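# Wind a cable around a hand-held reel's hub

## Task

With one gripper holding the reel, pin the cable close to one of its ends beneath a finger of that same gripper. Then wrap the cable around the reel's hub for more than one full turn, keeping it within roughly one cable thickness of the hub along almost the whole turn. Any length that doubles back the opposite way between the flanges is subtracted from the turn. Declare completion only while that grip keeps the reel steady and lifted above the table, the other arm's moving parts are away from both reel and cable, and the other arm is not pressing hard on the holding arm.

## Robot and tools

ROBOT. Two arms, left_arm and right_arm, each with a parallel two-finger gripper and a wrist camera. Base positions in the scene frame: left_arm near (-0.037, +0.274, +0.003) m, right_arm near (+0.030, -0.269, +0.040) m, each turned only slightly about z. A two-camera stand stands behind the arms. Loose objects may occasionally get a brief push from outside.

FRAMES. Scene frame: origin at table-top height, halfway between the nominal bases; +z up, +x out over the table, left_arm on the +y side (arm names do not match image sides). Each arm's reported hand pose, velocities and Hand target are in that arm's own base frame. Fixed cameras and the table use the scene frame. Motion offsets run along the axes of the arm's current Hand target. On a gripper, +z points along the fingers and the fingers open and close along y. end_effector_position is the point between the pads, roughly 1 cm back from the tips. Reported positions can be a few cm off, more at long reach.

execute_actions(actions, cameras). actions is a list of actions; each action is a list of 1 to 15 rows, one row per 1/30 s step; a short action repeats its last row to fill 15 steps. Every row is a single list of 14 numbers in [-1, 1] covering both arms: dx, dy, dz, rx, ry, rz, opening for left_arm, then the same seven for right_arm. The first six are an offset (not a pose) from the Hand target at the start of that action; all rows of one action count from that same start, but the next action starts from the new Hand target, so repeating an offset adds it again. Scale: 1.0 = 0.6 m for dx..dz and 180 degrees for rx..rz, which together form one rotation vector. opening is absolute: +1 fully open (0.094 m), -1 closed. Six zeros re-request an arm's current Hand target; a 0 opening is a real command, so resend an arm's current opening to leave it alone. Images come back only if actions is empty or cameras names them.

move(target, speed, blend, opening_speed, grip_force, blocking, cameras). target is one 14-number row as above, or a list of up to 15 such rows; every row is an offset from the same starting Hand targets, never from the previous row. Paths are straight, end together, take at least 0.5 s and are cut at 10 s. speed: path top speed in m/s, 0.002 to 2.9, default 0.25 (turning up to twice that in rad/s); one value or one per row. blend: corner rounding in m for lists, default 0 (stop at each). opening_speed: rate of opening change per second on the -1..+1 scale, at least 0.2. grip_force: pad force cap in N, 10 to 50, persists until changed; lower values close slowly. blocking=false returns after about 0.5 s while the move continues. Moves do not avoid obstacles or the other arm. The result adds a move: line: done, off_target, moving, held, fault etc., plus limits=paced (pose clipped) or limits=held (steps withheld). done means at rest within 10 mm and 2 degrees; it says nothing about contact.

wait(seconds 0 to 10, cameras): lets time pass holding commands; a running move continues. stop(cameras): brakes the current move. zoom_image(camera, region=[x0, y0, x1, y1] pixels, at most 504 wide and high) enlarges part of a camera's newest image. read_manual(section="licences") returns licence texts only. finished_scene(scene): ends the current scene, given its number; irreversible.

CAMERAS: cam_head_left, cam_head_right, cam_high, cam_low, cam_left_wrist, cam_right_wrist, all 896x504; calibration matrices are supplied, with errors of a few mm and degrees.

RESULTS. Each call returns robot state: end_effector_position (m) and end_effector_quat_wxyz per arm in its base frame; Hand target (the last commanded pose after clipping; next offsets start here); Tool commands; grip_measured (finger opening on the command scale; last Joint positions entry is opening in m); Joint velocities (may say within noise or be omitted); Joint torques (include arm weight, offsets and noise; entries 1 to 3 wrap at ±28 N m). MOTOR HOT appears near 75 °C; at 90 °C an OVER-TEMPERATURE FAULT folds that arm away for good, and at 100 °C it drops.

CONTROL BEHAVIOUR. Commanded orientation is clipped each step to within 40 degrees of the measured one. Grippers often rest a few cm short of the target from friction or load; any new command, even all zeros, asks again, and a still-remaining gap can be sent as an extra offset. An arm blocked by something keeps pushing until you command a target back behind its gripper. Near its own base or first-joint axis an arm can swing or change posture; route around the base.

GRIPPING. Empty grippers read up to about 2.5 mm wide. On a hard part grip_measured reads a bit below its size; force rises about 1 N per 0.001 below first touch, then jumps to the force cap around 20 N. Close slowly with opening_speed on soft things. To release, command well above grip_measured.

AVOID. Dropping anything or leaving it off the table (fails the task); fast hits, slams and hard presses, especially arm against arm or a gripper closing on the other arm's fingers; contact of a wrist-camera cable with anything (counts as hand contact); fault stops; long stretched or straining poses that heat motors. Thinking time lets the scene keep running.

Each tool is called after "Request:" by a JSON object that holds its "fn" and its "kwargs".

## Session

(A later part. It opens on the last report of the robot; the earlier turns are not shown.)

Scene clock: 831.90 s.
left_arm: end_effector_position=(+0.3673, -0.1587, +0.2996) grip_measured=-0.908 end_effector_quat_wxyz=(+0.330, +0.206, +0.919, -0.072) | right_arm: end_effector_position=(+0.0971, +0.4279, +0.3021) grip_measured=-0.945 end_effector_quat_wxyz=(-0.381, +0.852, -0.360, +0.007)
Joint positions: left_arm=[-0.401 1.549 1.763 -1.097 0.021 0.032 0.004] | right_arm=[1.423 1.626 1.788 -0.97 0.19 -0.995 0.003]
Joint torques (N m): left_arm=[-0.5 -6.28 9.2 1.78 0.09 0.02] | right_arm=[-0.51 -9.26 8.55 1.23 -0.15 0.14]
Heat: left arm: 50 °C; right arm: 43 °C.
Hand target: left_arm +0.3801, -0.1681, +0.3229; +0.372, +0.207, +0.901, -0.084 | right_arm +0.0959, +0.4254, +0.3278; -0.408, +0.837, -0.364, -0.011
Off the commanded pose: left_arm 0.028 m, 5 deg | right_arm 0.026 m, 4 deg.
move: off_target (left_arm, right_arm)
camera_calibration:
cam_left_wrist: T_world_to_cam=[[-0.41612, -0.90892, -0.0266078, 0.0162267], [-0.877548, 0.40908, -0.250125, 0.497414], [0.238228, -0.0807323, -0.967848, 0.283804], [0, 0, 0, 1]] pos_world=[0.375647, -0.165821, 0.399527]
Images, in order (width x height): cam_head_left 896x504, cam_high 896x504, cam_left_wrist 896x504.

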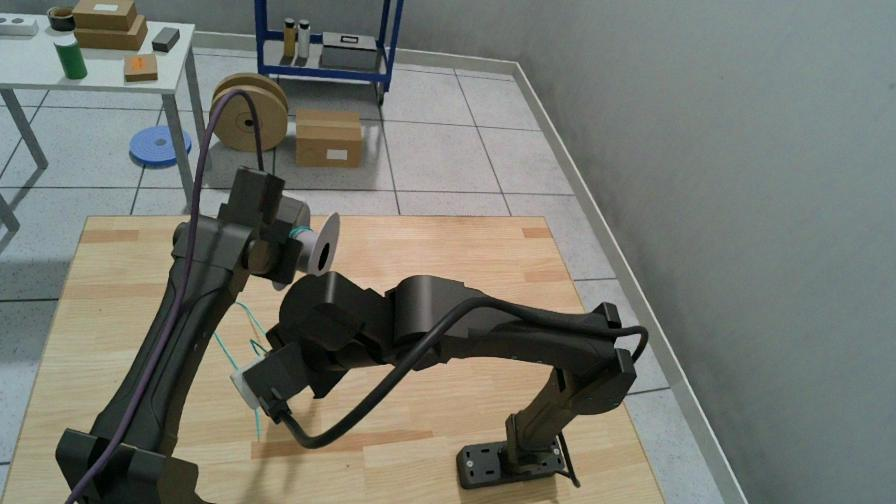

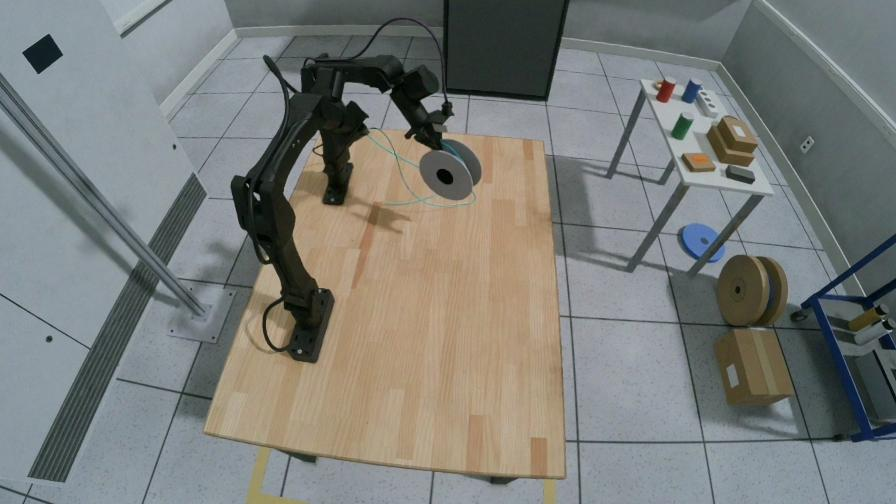

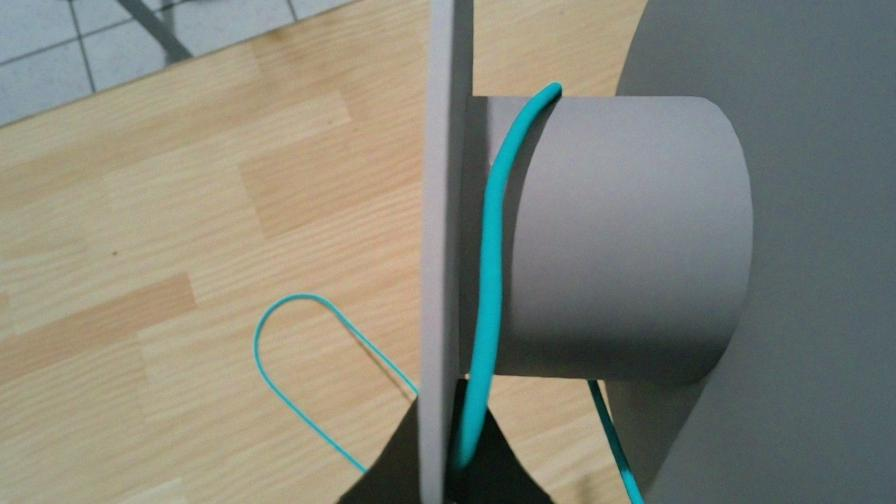

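Request:
{"fn": "move", "kwargs": {"target": [0,0,0,0,0,0,-1,0.0968,-0.1027,-0.1338,-0.0125,0.0114,0.1943,-1], "speed": 0.08, "cameras": ["cam_left_wrist","cam_high","cam_head_left","cam_head_right"]}}

Request:
{"fn": "zoom_image", "kwargs": {"camera": "cam_high", "region": [340, 110, 520, 250]}}

Request:
{"fn": "zoom_image", "kwargs": {"camera": "cam_head_right", "region": [180, 160, 400, 330]}}

Scene clock: 843.00 s.
left_arm: end_effector_position=(+0.3648, -0.1675, +0.3023) grip_measured=-0.908 end_effector_quat_wxyz=(+0.331, +0.214, +0.915, -0.089) | right_arm: end_effector_position=(+0.1595, +0.3552, +0.3914) grip_measured=-0.945 end_effector_quat_wxyz=(-0.349, +0.703, -0.611, -0.099)
Joint positions: left_arm=[-0.408 1.549 1.768 -1.092 0.056 0.032 0.004] | right_arm=[1.153 1.73 2.383 -1.481 0.014 -0.562 0.003]
Joint torques (N m): left_arm=[0.1 -6.16 8.85 1.75 -0.26 -0.01] | right_arm=[-0.08 -5.68 7.38 1.41 -0.44 0.14]
Heat: left arm: 50 °C; right arm: 43 °C.
Hand target: left_arm +0.3801, -0.1681, +0.3228; +0.372, +0.207, +0.901, -0.084 | right_arm +0.1543, +0.3599, +0.4047; -0.363, +0.697, -0.606, -0.125
Off the commanded pose: left_arm 0.026 m, 5 deg | right_arm 0.015 m, 3 deg.
move: off_target (left_arm, right_arm)
camera_calibration:
cam_left_wrist: T_world_to_cam=[[-0.442295, -0.896869, -0.000320048, 0.0109792], [-0.865884, 0.427107, -0.260431, 0.501335], [0.23371, -0.11491, -0.965492, 0.281593], [0, 0, 0, 1]] pos_world=[0.373143, -0.171919, 0.402443]
Images, in order (width x height): cam_head_left 896x504, cam_head_right 896x504, cam_high 896x504, cam_left_wrist 896x504.

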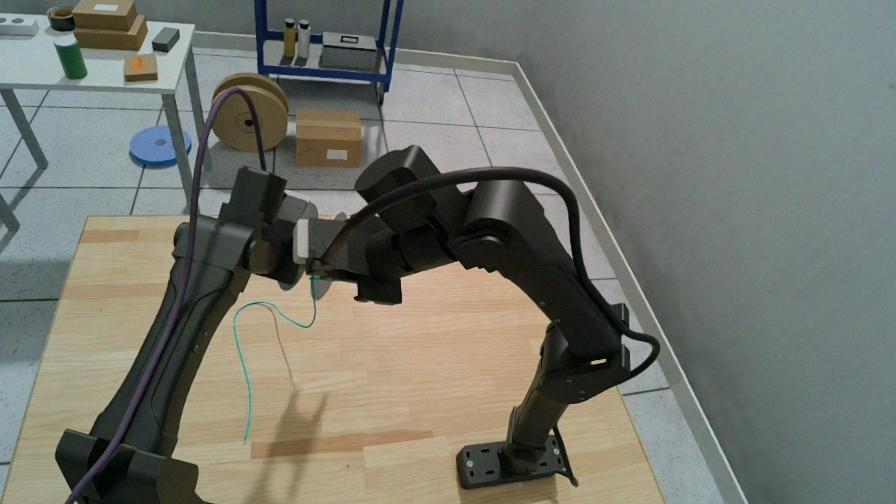

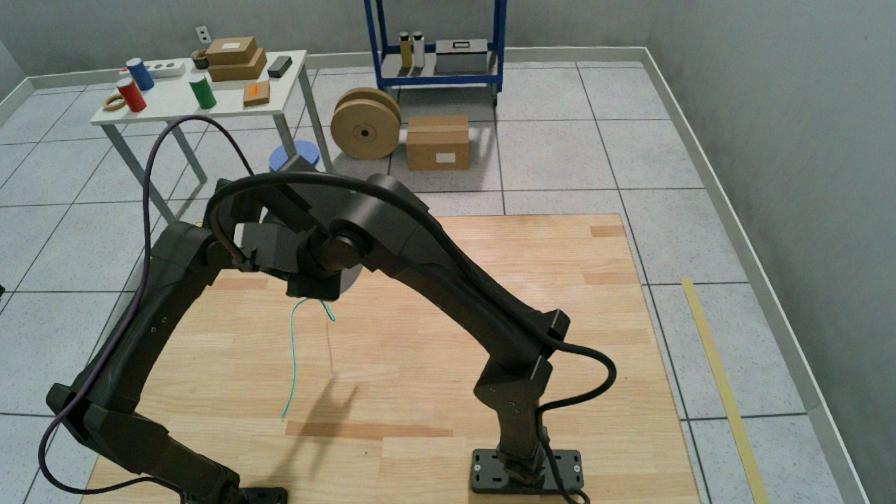

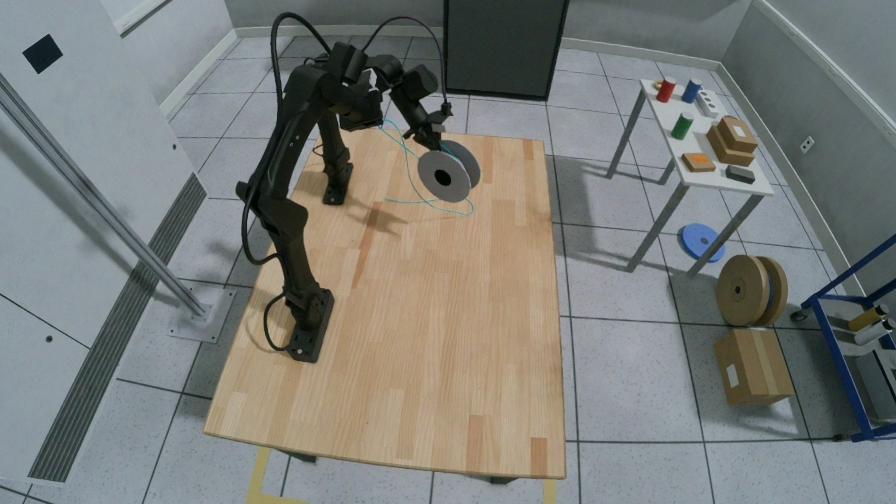

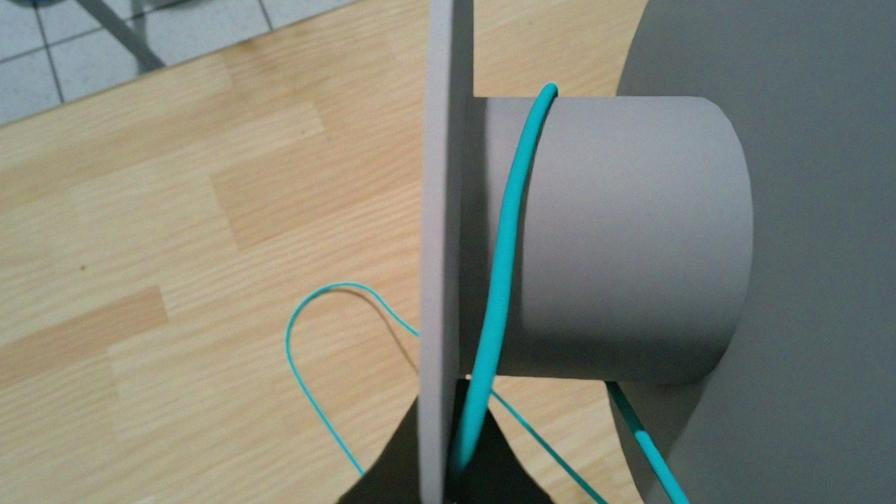

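Scaled by 2.800 from the camera's 896x504 image, which has a finer 1280x720 frame.

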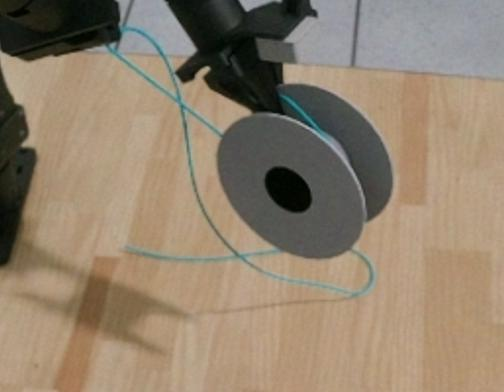

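Scaled by 2.291 from the camera's 896x504 image, which has a finer 1280x720 frame.

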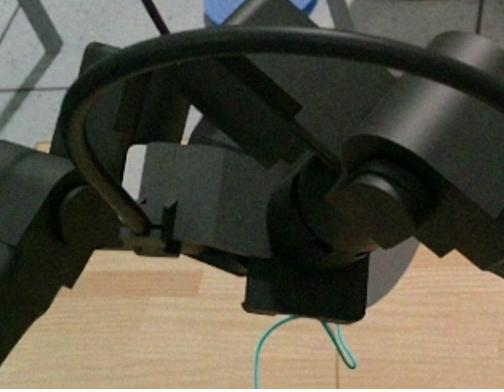

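Request:
{"fn": "move", "kwargs": {"target": [0,0,0,0,0,0,-1,0.0417,-0.1182,-0.032,0.0208,-0.0936,0.193,-1], "speed": 0.08, "cameras": ["cam_left_wrist","cam_high","cam_head_left","cam_right_wrist"]}}

Request:
{"fn": "zoom_image", "kwargs": {"camera": "cam_high", "region": [340, 110, 520, 250]}}

Scene clock: 866.73 s.
left_arm: end_effector_position=(+0.3665, -0.1637, +0.3022) grip_measured=-0.908 end_effector_quat_wxyz=(+0.333, +0.210, +0.916, -0.079) | right_arm: end_effector_position=(+0.2263, +0.3337, +0.4095) grip_measured=-0.945 end_effector_quat_wxyz=(+0.393, -0.453, +0.745, +0.292)
Joint positions: left_arm=[-0.408 1.549 1.768 -1.092 0.032 0.032 0.004] | right_arm=[0.845 1.496 1.942 -1.019 -0.289 -0.091 0.003]
Joint torques (N m): left_arm=[0.12 -6.16 8.84 1.75 -0.03 0.01] | right_arm=[-0.58 -7.94 5.18 1.82 -0.28 0.08]
Heat: left arm: 49 °C; right arm: 42 °C.
Hand target: left_arm +0.3801, -0.1681, +0.3228; +0.372, +0.207, +0.901, -0.084 | right_arm +0.2213, +0.3286, +0.4282; +0.415, -0.448, +0.730, +0.307
Off the commanded pose: left_arm 0.025 m, 5 deg | right_arm 0.020 m, 4 deg.
move: off_target (left_arm, right_arm)
camera_calibration:
cam_left_wrist: T_world_to_cam=[[-0.428772, -0.90323, -0.0181591, 0.0145839], [-0.870368, 0.418392, -0.259631, 0.501194], [0.242104, -0.0955175, -0.965537, 0.281531], [0, 0, 0, 1]] pos_world=[0.374316, -0.169632, 0.402219]
cam_right_wrist: T_world_to_cam=[[0.908956, -0.403818, -0.103584, -0.0270593], [-0.389849, -0.735309, -0.55438, 0.597858], [0.147702, 0.54429, -0.825792, 0.214368], [0, 0, 0, 1]] pos_world=[0.226008, 0.312005, 0.505662]
Images, in order (width x height): cam_head_left 896x504, cam_high 896x504, cam_left_wrist 896x504, cam_right_wrist 896x504.

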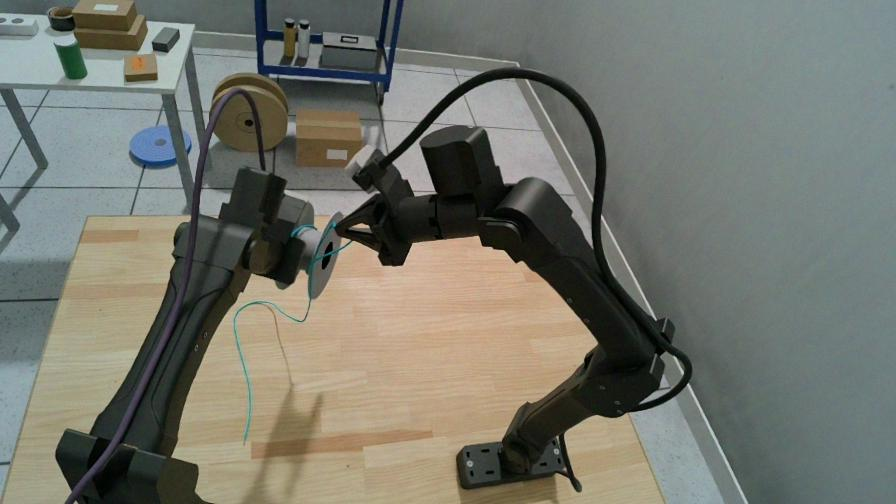

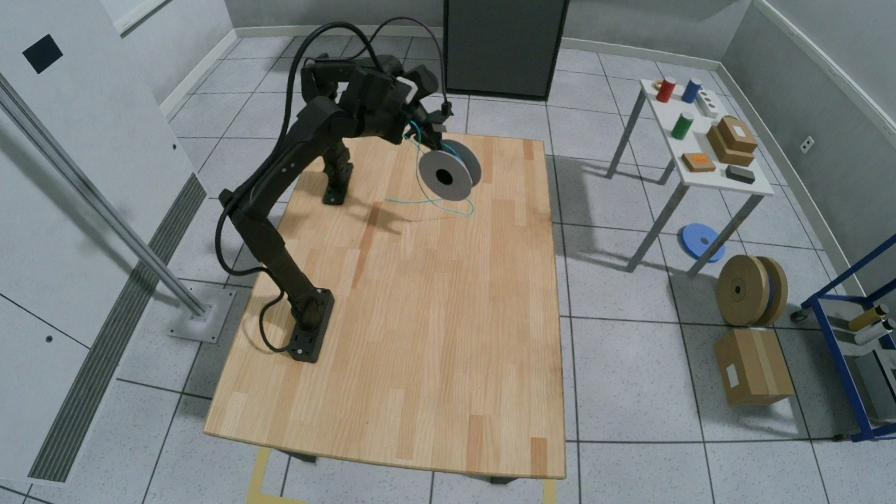

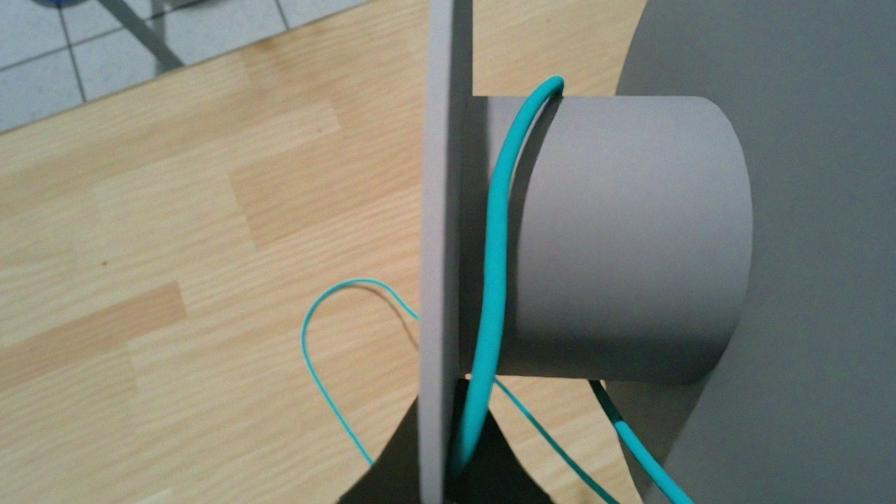

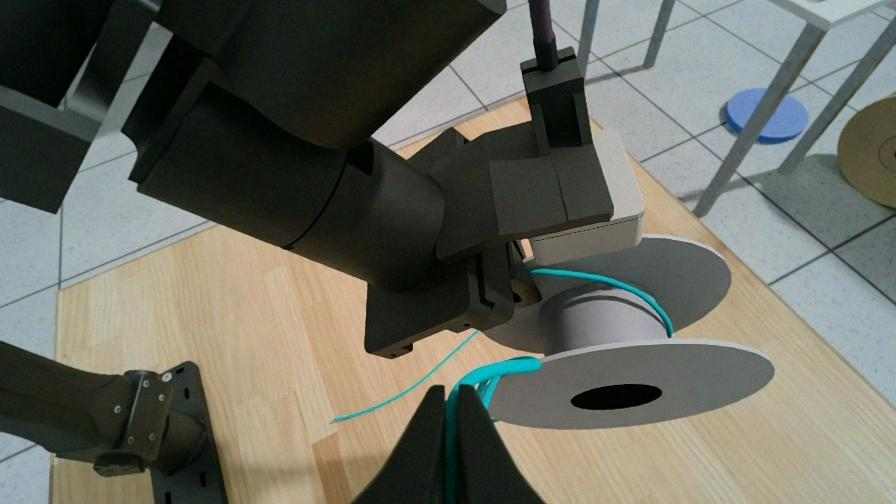

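Scaled by 2.800 from the camera's 896x504 image, which has a finer 1280x720 frame.

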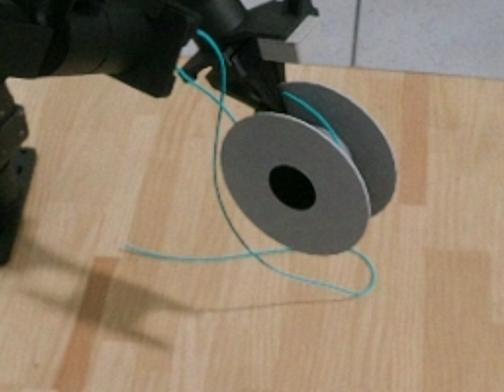

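Request:
{"fn": "move", "kwargs": {"target": [0,0,0,0,0,0,-1,-0.0595,-0.138,0.0435,-0.026,-0.0971,0.1102,-1], "speed": 0.08, "cameras": ["cam_left_wrist","cam_high","cam_head_left","cam_right_wrist"]}}

Request:
{"fn": "zoom_image", "kwargs": {"camera": "cam_high", "region": [340, 90, 520, 230]}}

Scene clock: 882.73 s.
left_arm: end_effector_position=(+0.3666, -0.1635, +0.3022) grip_measured=-0.908 end_effector_quat_wxyz=(+0.333, +0.210, +0.916, -0.078) | right_arm: end_effector_position=(+0.3131, +0.3301, +0.4347) grip_measured=-0.945 end_effector_quat_wxyz=(+0.435, -0.278, +0.722, +0.460)
Joint positions: left_arm=[-0.408 1.549 1.768 -1.092 0.032 0.032 0.004] | right_arm=[0.592 1.493 1.684 -0.43 -0.576 0.314 0.003]
Joint torques (N m): left_arm=[0.12 -6.17 8.84 1.75 -0.02 0] | right_arm=[-0.72 -5.74 5.82 1.94 -0.26 0.03]
Heat: left arm: 49 °C; right arm: 41 °C.
Hand target: left_arm +0.3801, -0.1681, +0.3228; +0.372, +0.207, +0.901, -0.084 | right_arm +0.3144, +0.3301, +0.4409; +0.443, -0.280, +0.712, +0.467
Off the commanded pose: left_arm 0.025 m, 5 deg | right_arm 0.007 m, 2 deg.
move: off_target (left_arm)
camera_calibration:
cam_left_wrist: T_world_to_cam=[[-0.428338, -0.903424, -0.018727, 0.0146134], [-0.870499, 0.41811, -0.259644, 0.501201], [0.242399, -0.0949136, -0.965523, 0.281516], [0, 0, 0, 1]] pos_world=[0.374315, -0.169635, 0.402218]
cam_right_wrist: T_world_to_cam=[[0.804932, -0.397297, -0.440726, 0.0721299], [-0.581499, -0.380363, -0.719154, 0.657515], [0.118081, 0.835152, -0.537194, 0.0121172], [0, 0, 0, 1]] pos_world=[0.322854, 0.268632, 0.511153]
Images, in order (width x height): cam_head_left 896x504, cam_high 896x504, cam_left_wrist 896x504, cam_right_wrist 896x504.

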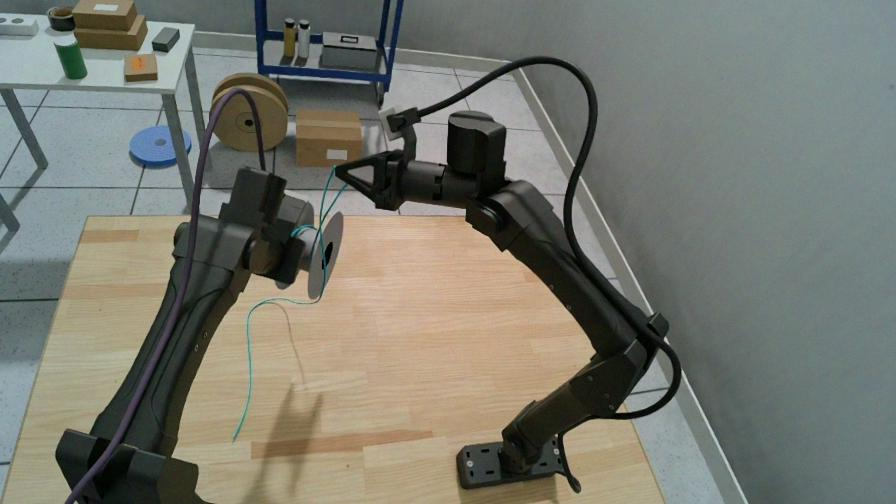

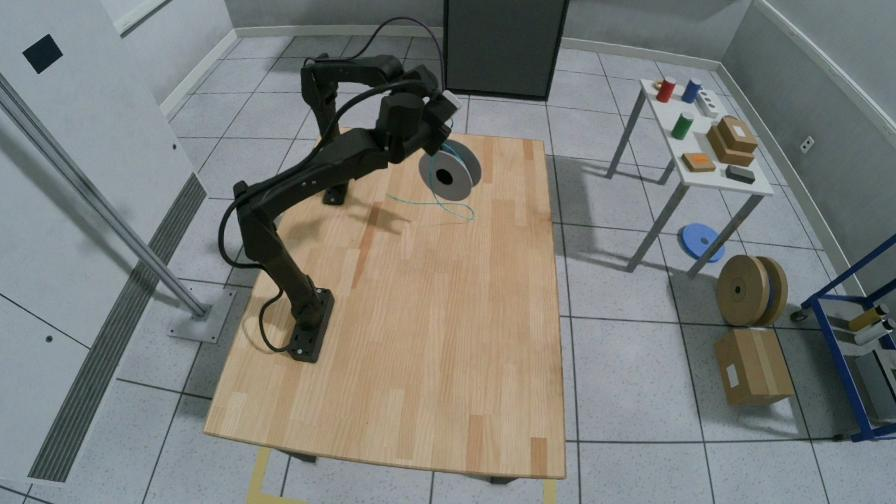

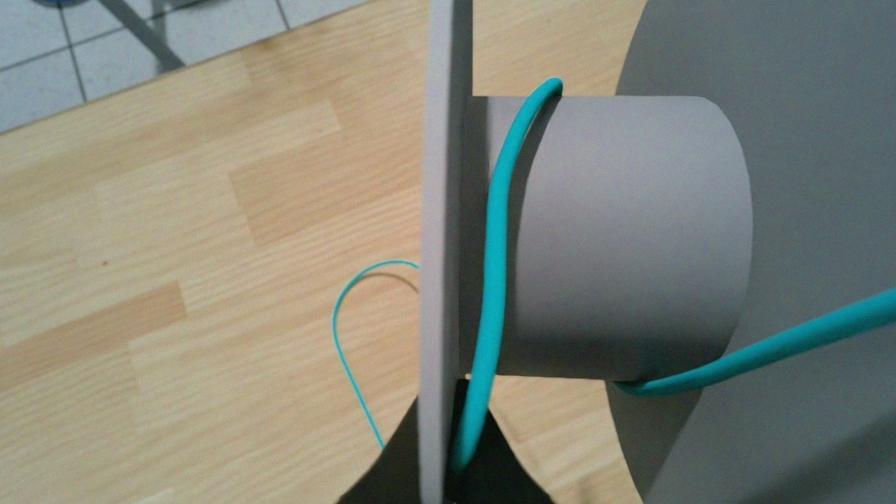

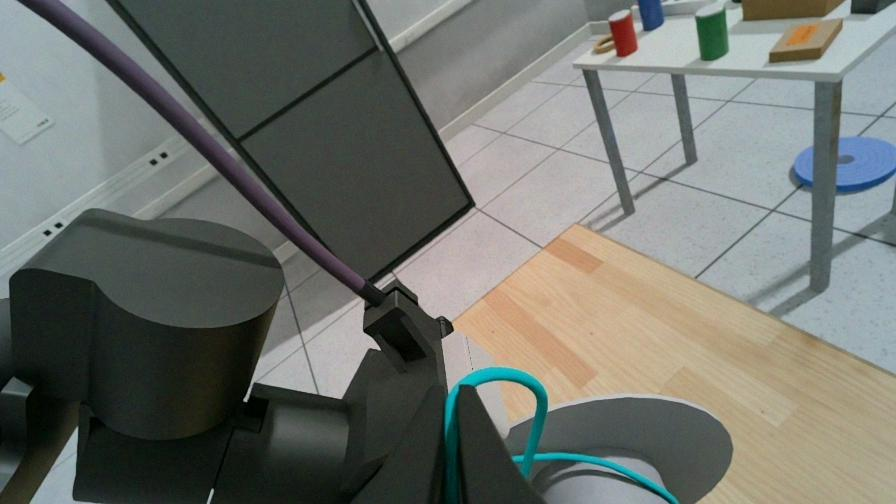

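Scaled by 2.800 from the camera's 896x504 image, which has a finer 1280x720 frame.

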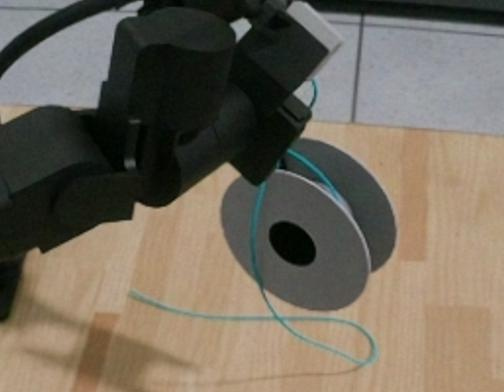

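Request:
{"fn": "move", "kwargs": {"target": [[0,0,0,0,0,0,-1,0.0002,-0.132,0.0283,0,0,0.0944,-1],[0,0,0,0,0,0,-1,0.044,-0.2442,0.0618,0,0,0.1944,-1]], "speed": 0.08, "blend": 0.02, "cameras": ["cam_left_wrist","cam_high","cam_head_left","cam_right_wrist"]}}

Request:
{"fn": "zoom_image", "kwargs": {"camera": "cam_high", "region": [360, 90, 540, 230]}}

Request:
{"fn": "zoom_image", "kwargs": {"camera": "cam_head_left", "region": [220, 130, 400, 330]}}

Scene clock: 906.00 s.
left_arm: end_effector_position=(+0.3669, -0.1634, +0.3023) grip_measured=-0.908 end_effector_quat_wxyz=(+0.334, +0.210, +0.916, -0.078) | right_arm: end_effector_position=(+0.4309, +0.3048, +0.3521) grip_measured=-0.945 end_effector_quat_wxyz=(+0.280, -0.049, +0.768, +0.574)
Joint positions: left_arm=[-0.408 1.549 1.768 -1.091 0.03 0.032 0.004] | right_arm=[0.367 1.766 1.629 -0.129 -0.797 0.861 0.003]
Joint torques (N m): left_arm=[0.12 -6.15 8.84 1.74 -0.01 0.01] | right_arm=[-0.55 -7.31 6.28 1.79 -0.31 -0.01]
Heat: left arm: 49 °C; right arm: 40 °C.
Hand target: left_arm +0.3801, -0.1681, +0.3229; +0.372, +0.207, +0.901, -0.084 | right_arm +0.4354, +0.3047, +0.3500; +0.282, -0.053, +0.763, +0.578
Off the commanded pose: left_arm 0.025 m, 5 deg | right_arm 0.005 m, 1 deg.
move: off_target (left_arm)
camera_calibration:
cam_left_wrist: T_world_to_cam=[[-0.427674, -0.90372, -0.0196273, 0.014851], [-0.870436, 0.417585, -0.260699, 0.501692], [0.243795, -0.0944099, -0.965221, 0.281109], [0, 0, 0, 1]] pos_world=[0.37451, -0.169539, 0.402414]
cam_right_wrist: T_world_to_cam=[[0.395078, -0.307251, -0.865743, 0.22979], [-0.91834, -0.156486, -0.363544, 0.608679], [-0.0237772, 0.938674, -0.343985, -0.0634845], [0, 0, 0, 1]] pos_world=[0.466679, 0.225444, 0.398382]
Images, in order (width x height): cam_head_left 896x504, cam_high 896x504, cam_left_wrist 896x504, cam_right_wrist 896x504.

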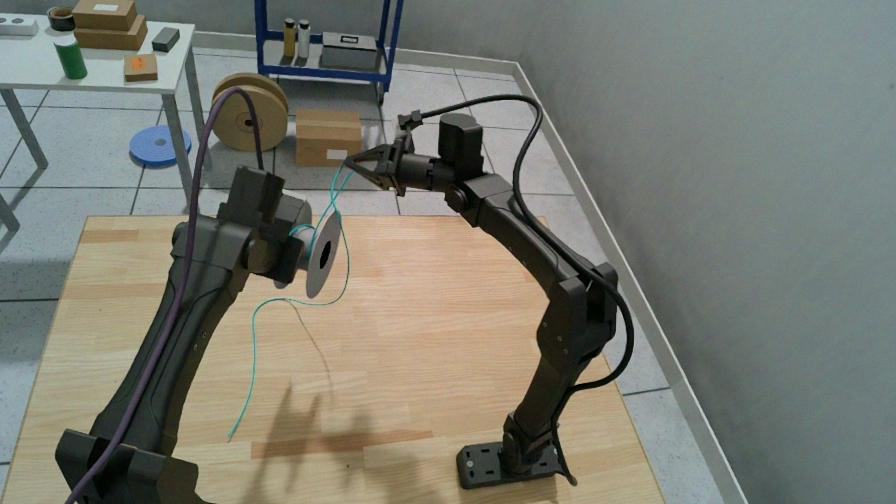

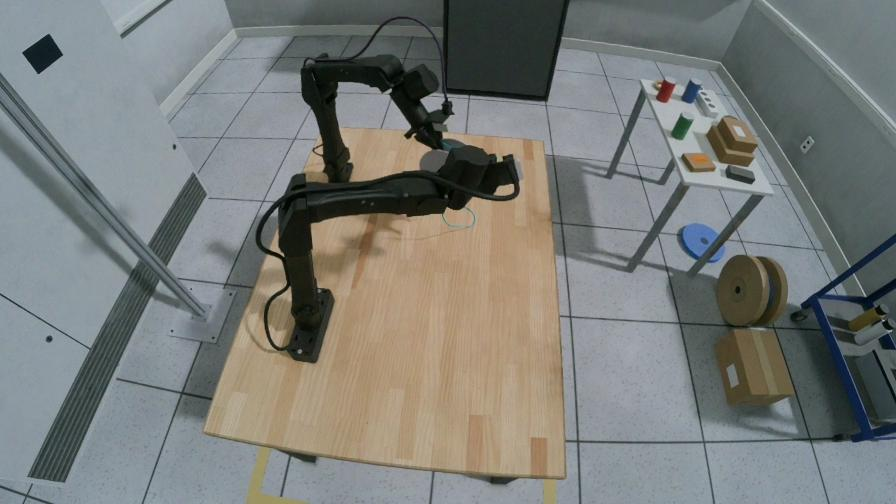

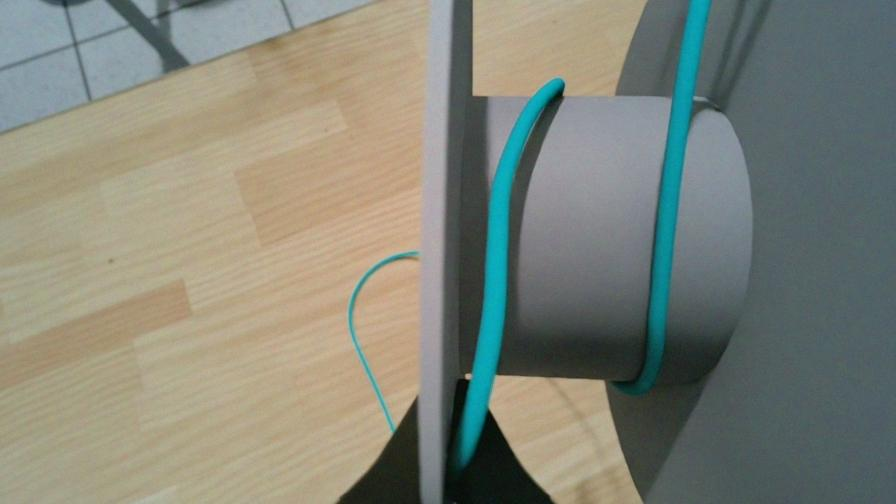

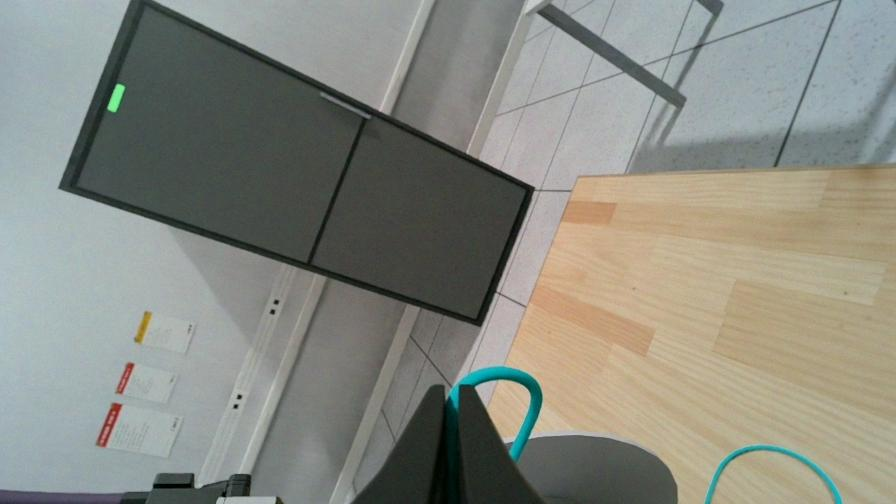

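Scaled by 2.800 from the camera's 896x504 image, which has a finer 1280x720 frame.

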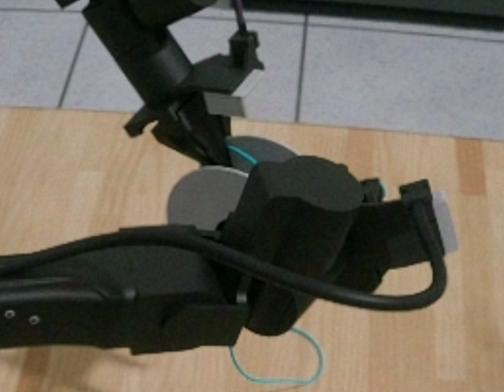

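Scaled by 2.520 from the camera's 896x504 image, which has a finer 1280x720 frame.

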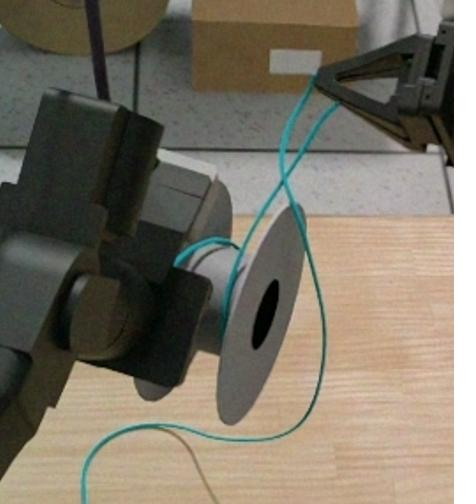

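Request:
{"fn": "move", "kwargs": {"target": [[0,0,0,0,0,0,-1,0.0172,-0.0872,0.0317,0,0,0.111,-1],[0,0,0,0,0,0,-1,0.0562,-0.1825,0.0668,0,0,0.2333,-1]], "speed": 0.07, "blend": 0.02, "cameras": ["cam_left_wrist","cam_high","cam_head_left","cam_low"]}}

Request:
{"fn": "zoom_image", "kwargs": {"camera": "cam_low", "region": [430, 150, 630, 320]}}

Request:
{"fn": "zoom_image", "kwargs": {"camera": "cam_head_left", "region": [220, 130, 420, 330]}}

Scene clock: 923.00 s.
left_arm: end_effector_position=(+0.3669, -0.1634, +0.3023) grip_measured=-0.908 end_effector_quat_wxyz=(+0.334, +0.210, +0.916, -0.078) | right_arm: end_effector_position=(+0.4638, +0.3138, +0.2388) grip_measured=-0.945 end_effector_quat_wxyz=(+0.057, +0.227, +0.733, +0.639)
Joint positions: left_arm=[-0.408 1.549 1.768 -1.091 0.03 0.032 0.004] | right_arm=[0.358 1.94 1.394 0.286 -0.807 1.592 0.003]
Joint torques (N m): left_arm=[0.12 -6.16 8.83 1.74 -0.01 0.01] | right_arm=[-0.14 -8.24 6.31 1.81 -0.27 -0.1]
Heat: left arm: 49 °C; right arm: 40 °C.
Hand target: left_arm +0.3801, -0.1681, +0.3229; +0.372, +0.207, +0.901, -0.084 | right_arm +0.4667, +0.3141, +0.2330; +0.056, +0.224, +0.732, +0.641
Off the commanded pose: left_arm 0.025 m, 5 deg | right_arm 0.006 m, 0 deg.
move: off_target (left_arm)
camera_calibration:
cam_left_wrist: T_world_to_cam=[[-0.427674, -0.90372, -0.0196273, 0.014851], [-0.870436, 0.417585, -0.260699, 0.501692], [0.243795, -0.0944099, -0.965221, 0.281109], [0, 0, 0, 1]] pos_world=[0.37451, -0.169539, 0.402414]
Images, in order (width x height): cam_head_left 896x504, cam_high 896x504, cam_low 896x504, cam_left_wrist 896x504.

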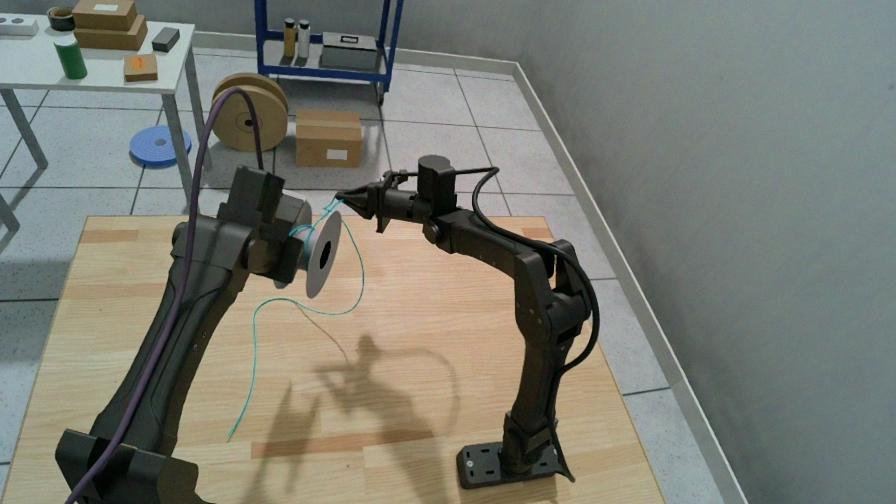

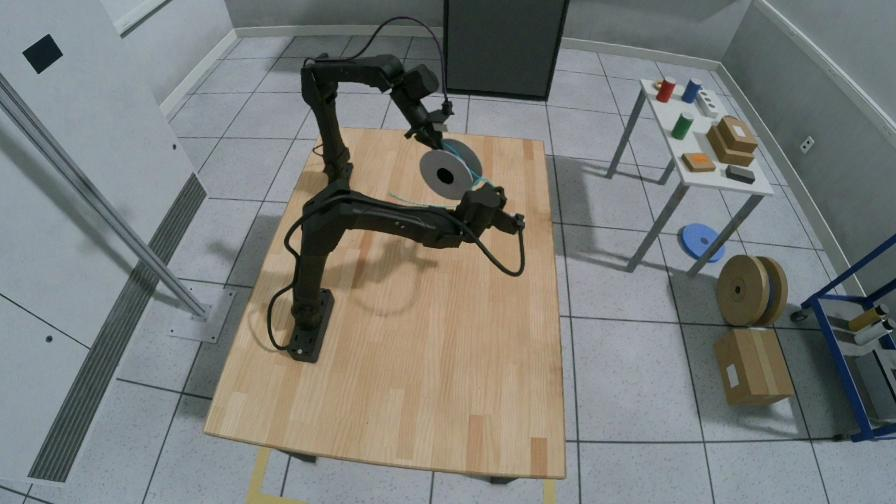

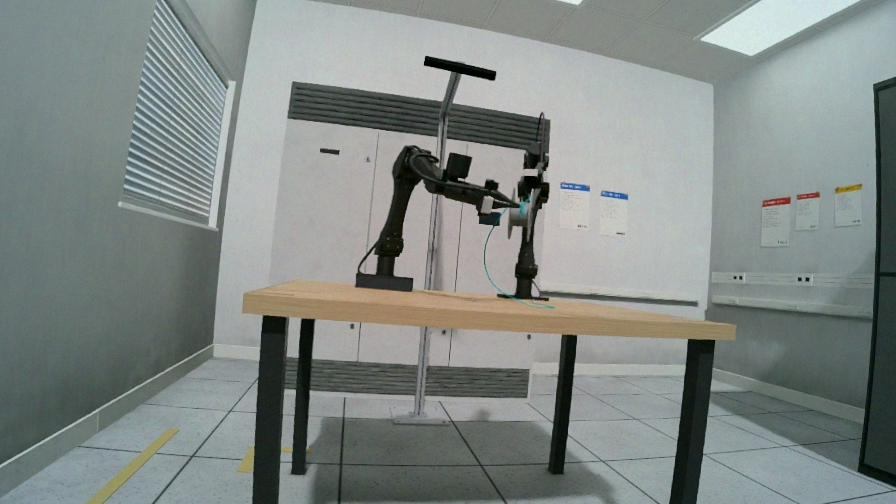

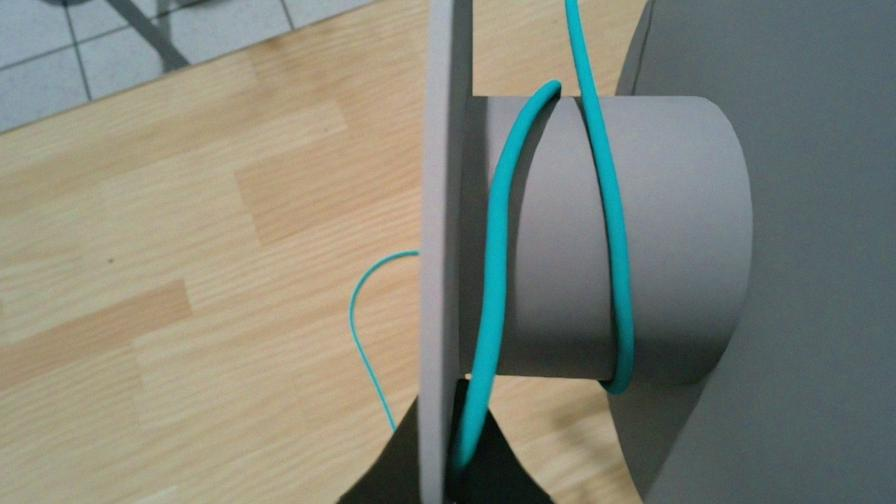

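Scaled by 2.520 from the camera's 896x504 image, which has a finer 1280x720 frame.

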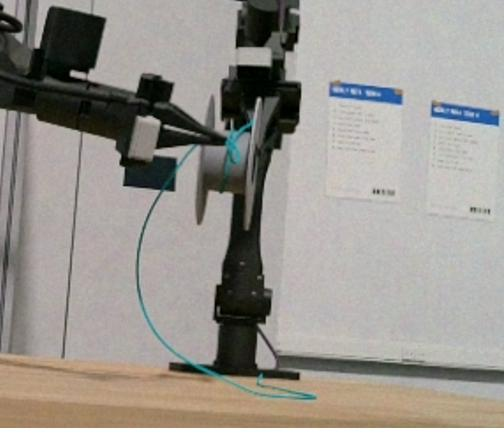

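Scaled by 2.520 from the camera's 896x504 image, which has a finer 1280x720 frame.

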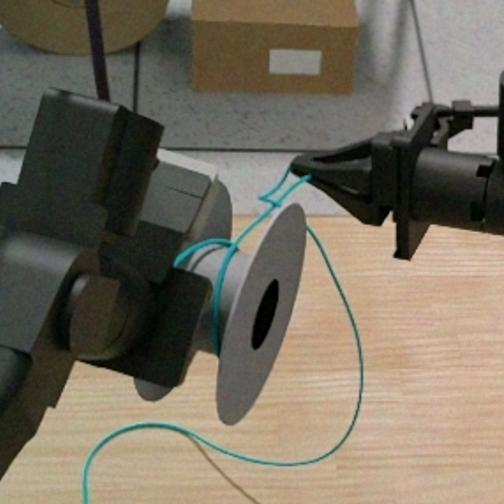

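Request:
{"fn": "move", "kwargs": {"target": [[0,0,0,0,0,0,-1,0.0105,-0.0789,0.026,0,0,0.0556,-1],[0,0,0,0,0,0,-1,0.038,-0.1263,0.0445,0,0,0.1167,-1]], "speed": 0.06, "blend": 0.015, "cameras": ["cam_left_wrist","cam_high","cam_head_left","cam_low"]}}

Request:
{"fn": "zoom_image", "kwargs": {"camera": "cam_low", "region": [450, 160, 600, 310]}}

Request:
{"fn": "zoom_image", "kwargs": {"camera": "cam_head_left", "region": [220, 130, 420, 330]}}

Scene clock: 947.60 s.
left_arm: end_effector_position=(+0.3669, -0.1634, +0.3023) grip_measured=-0.908 end_effector_quat_wxyz=(+0.334, +0.210, +0.916, -0.078) | right_arm: end_effector_position=(+0.4339, +0.3403, +0.1698) grip_measured=-0.945 end_effector_quat_wxyz=(-0.066, +0.346, +0.680, +0.643)
Joint positions: left_arm=[-0.408 1.549 1.768 -1.091 0.03 0.032 0.004] | right_arm=[0.438 2.009 1.169 0.613 -0.751 1.988 0.003]
Joint torques (N m): left_arm=[0.12 -6.16 8.84 1.74 0 0.01] | right_arm=[0.42 -7.91 5.34 1.77 0.07 0.01]
Heat: left arm: 49 °C; right arm: 40 °C.
Hand target: left_arm +0.3801, -0.1681, +0.3229; +0.372, +0.207, +0.901, -0.084 | right_arm +0.4368, +0.3417, +0.1601; -0.062, +0.353, +0.679, +0.641
Off the commanded pose: left_arm 0.025 m, 5 deg | right_arm 0.010 m, 1 deg.
move: off_target (left_arm)
camera_calibration:
cam_left_wrist: T_world_to_cam=[[-0.427441, -0.903824, -0.0198842, 0.0149382], [-0.870522, 0.417427, -0.260664, 0.501642], [0.243895, -0.0941089, -0.965225, 0.281133], [0, 0, 0, 1]] pos_world=[0.374509, -0.16944, 0.402414]
Images, in order (width x height): cam_head_left 896x504, cam_high 896x504, cam_low 896x504, cam_left_wrist 896x504.

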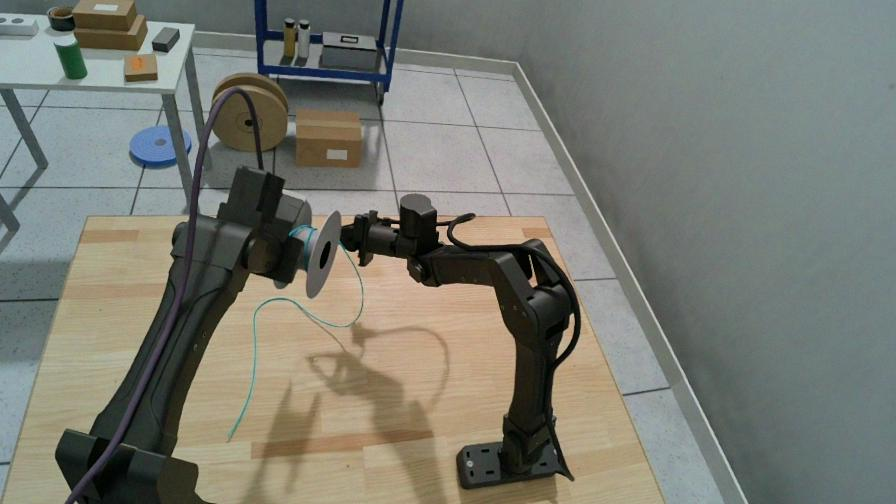

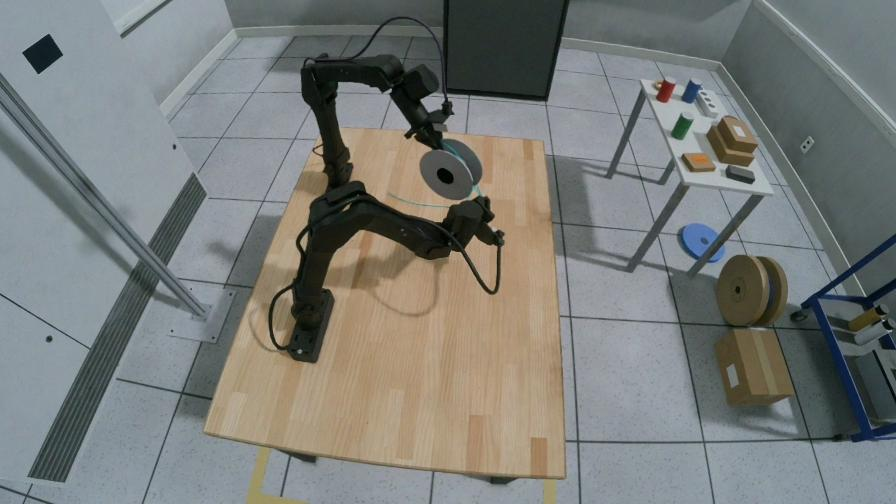

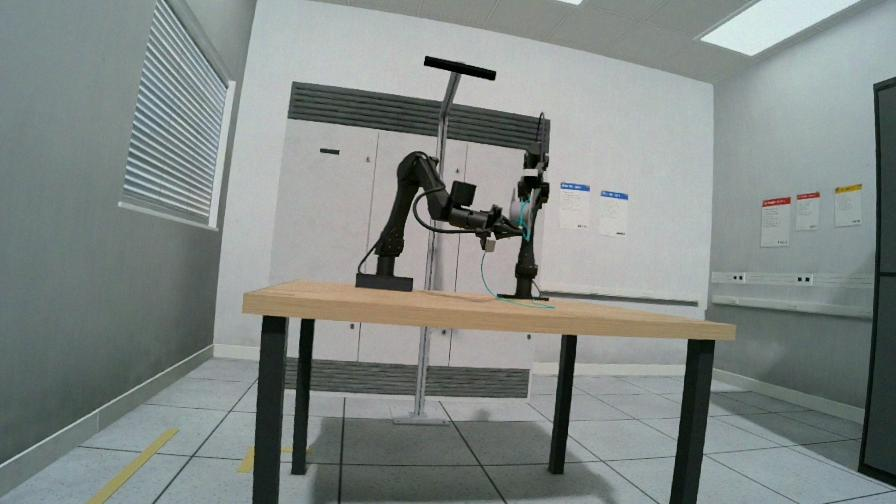

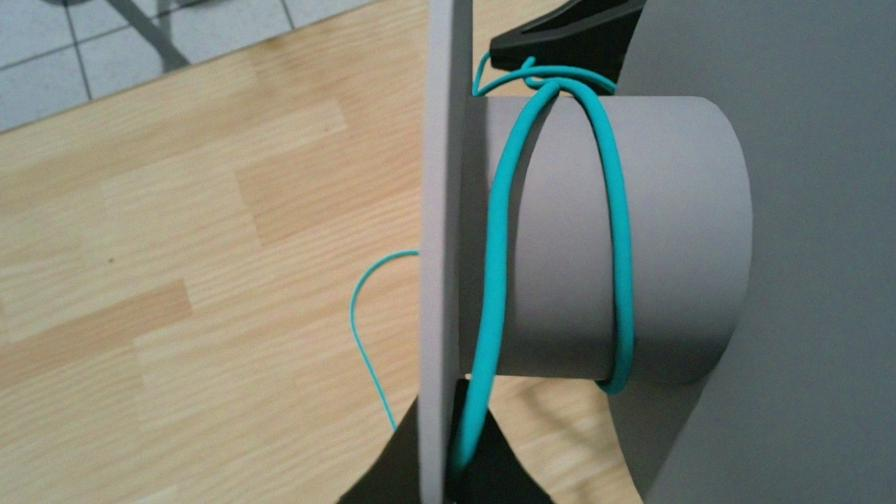

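Scaled by 3.360 from the camera's 896x504 image, which has a finer 1280x720 frame.

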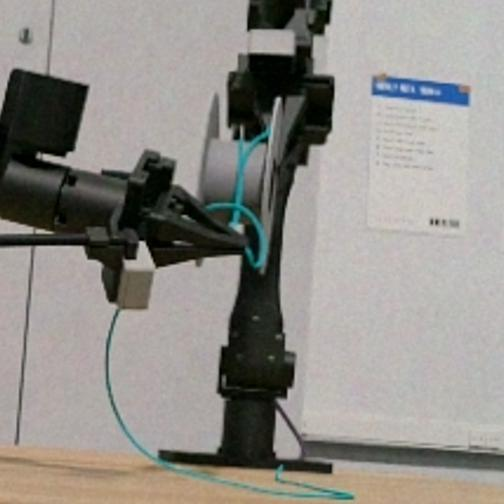

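Scaled by 2.520 from the camera's 896x504 image, which has a finer 1280x720 frame.

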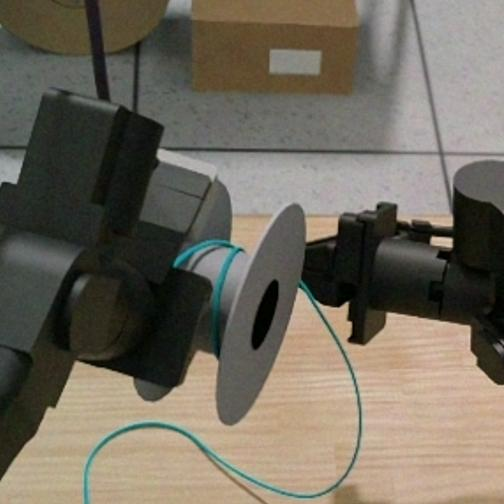

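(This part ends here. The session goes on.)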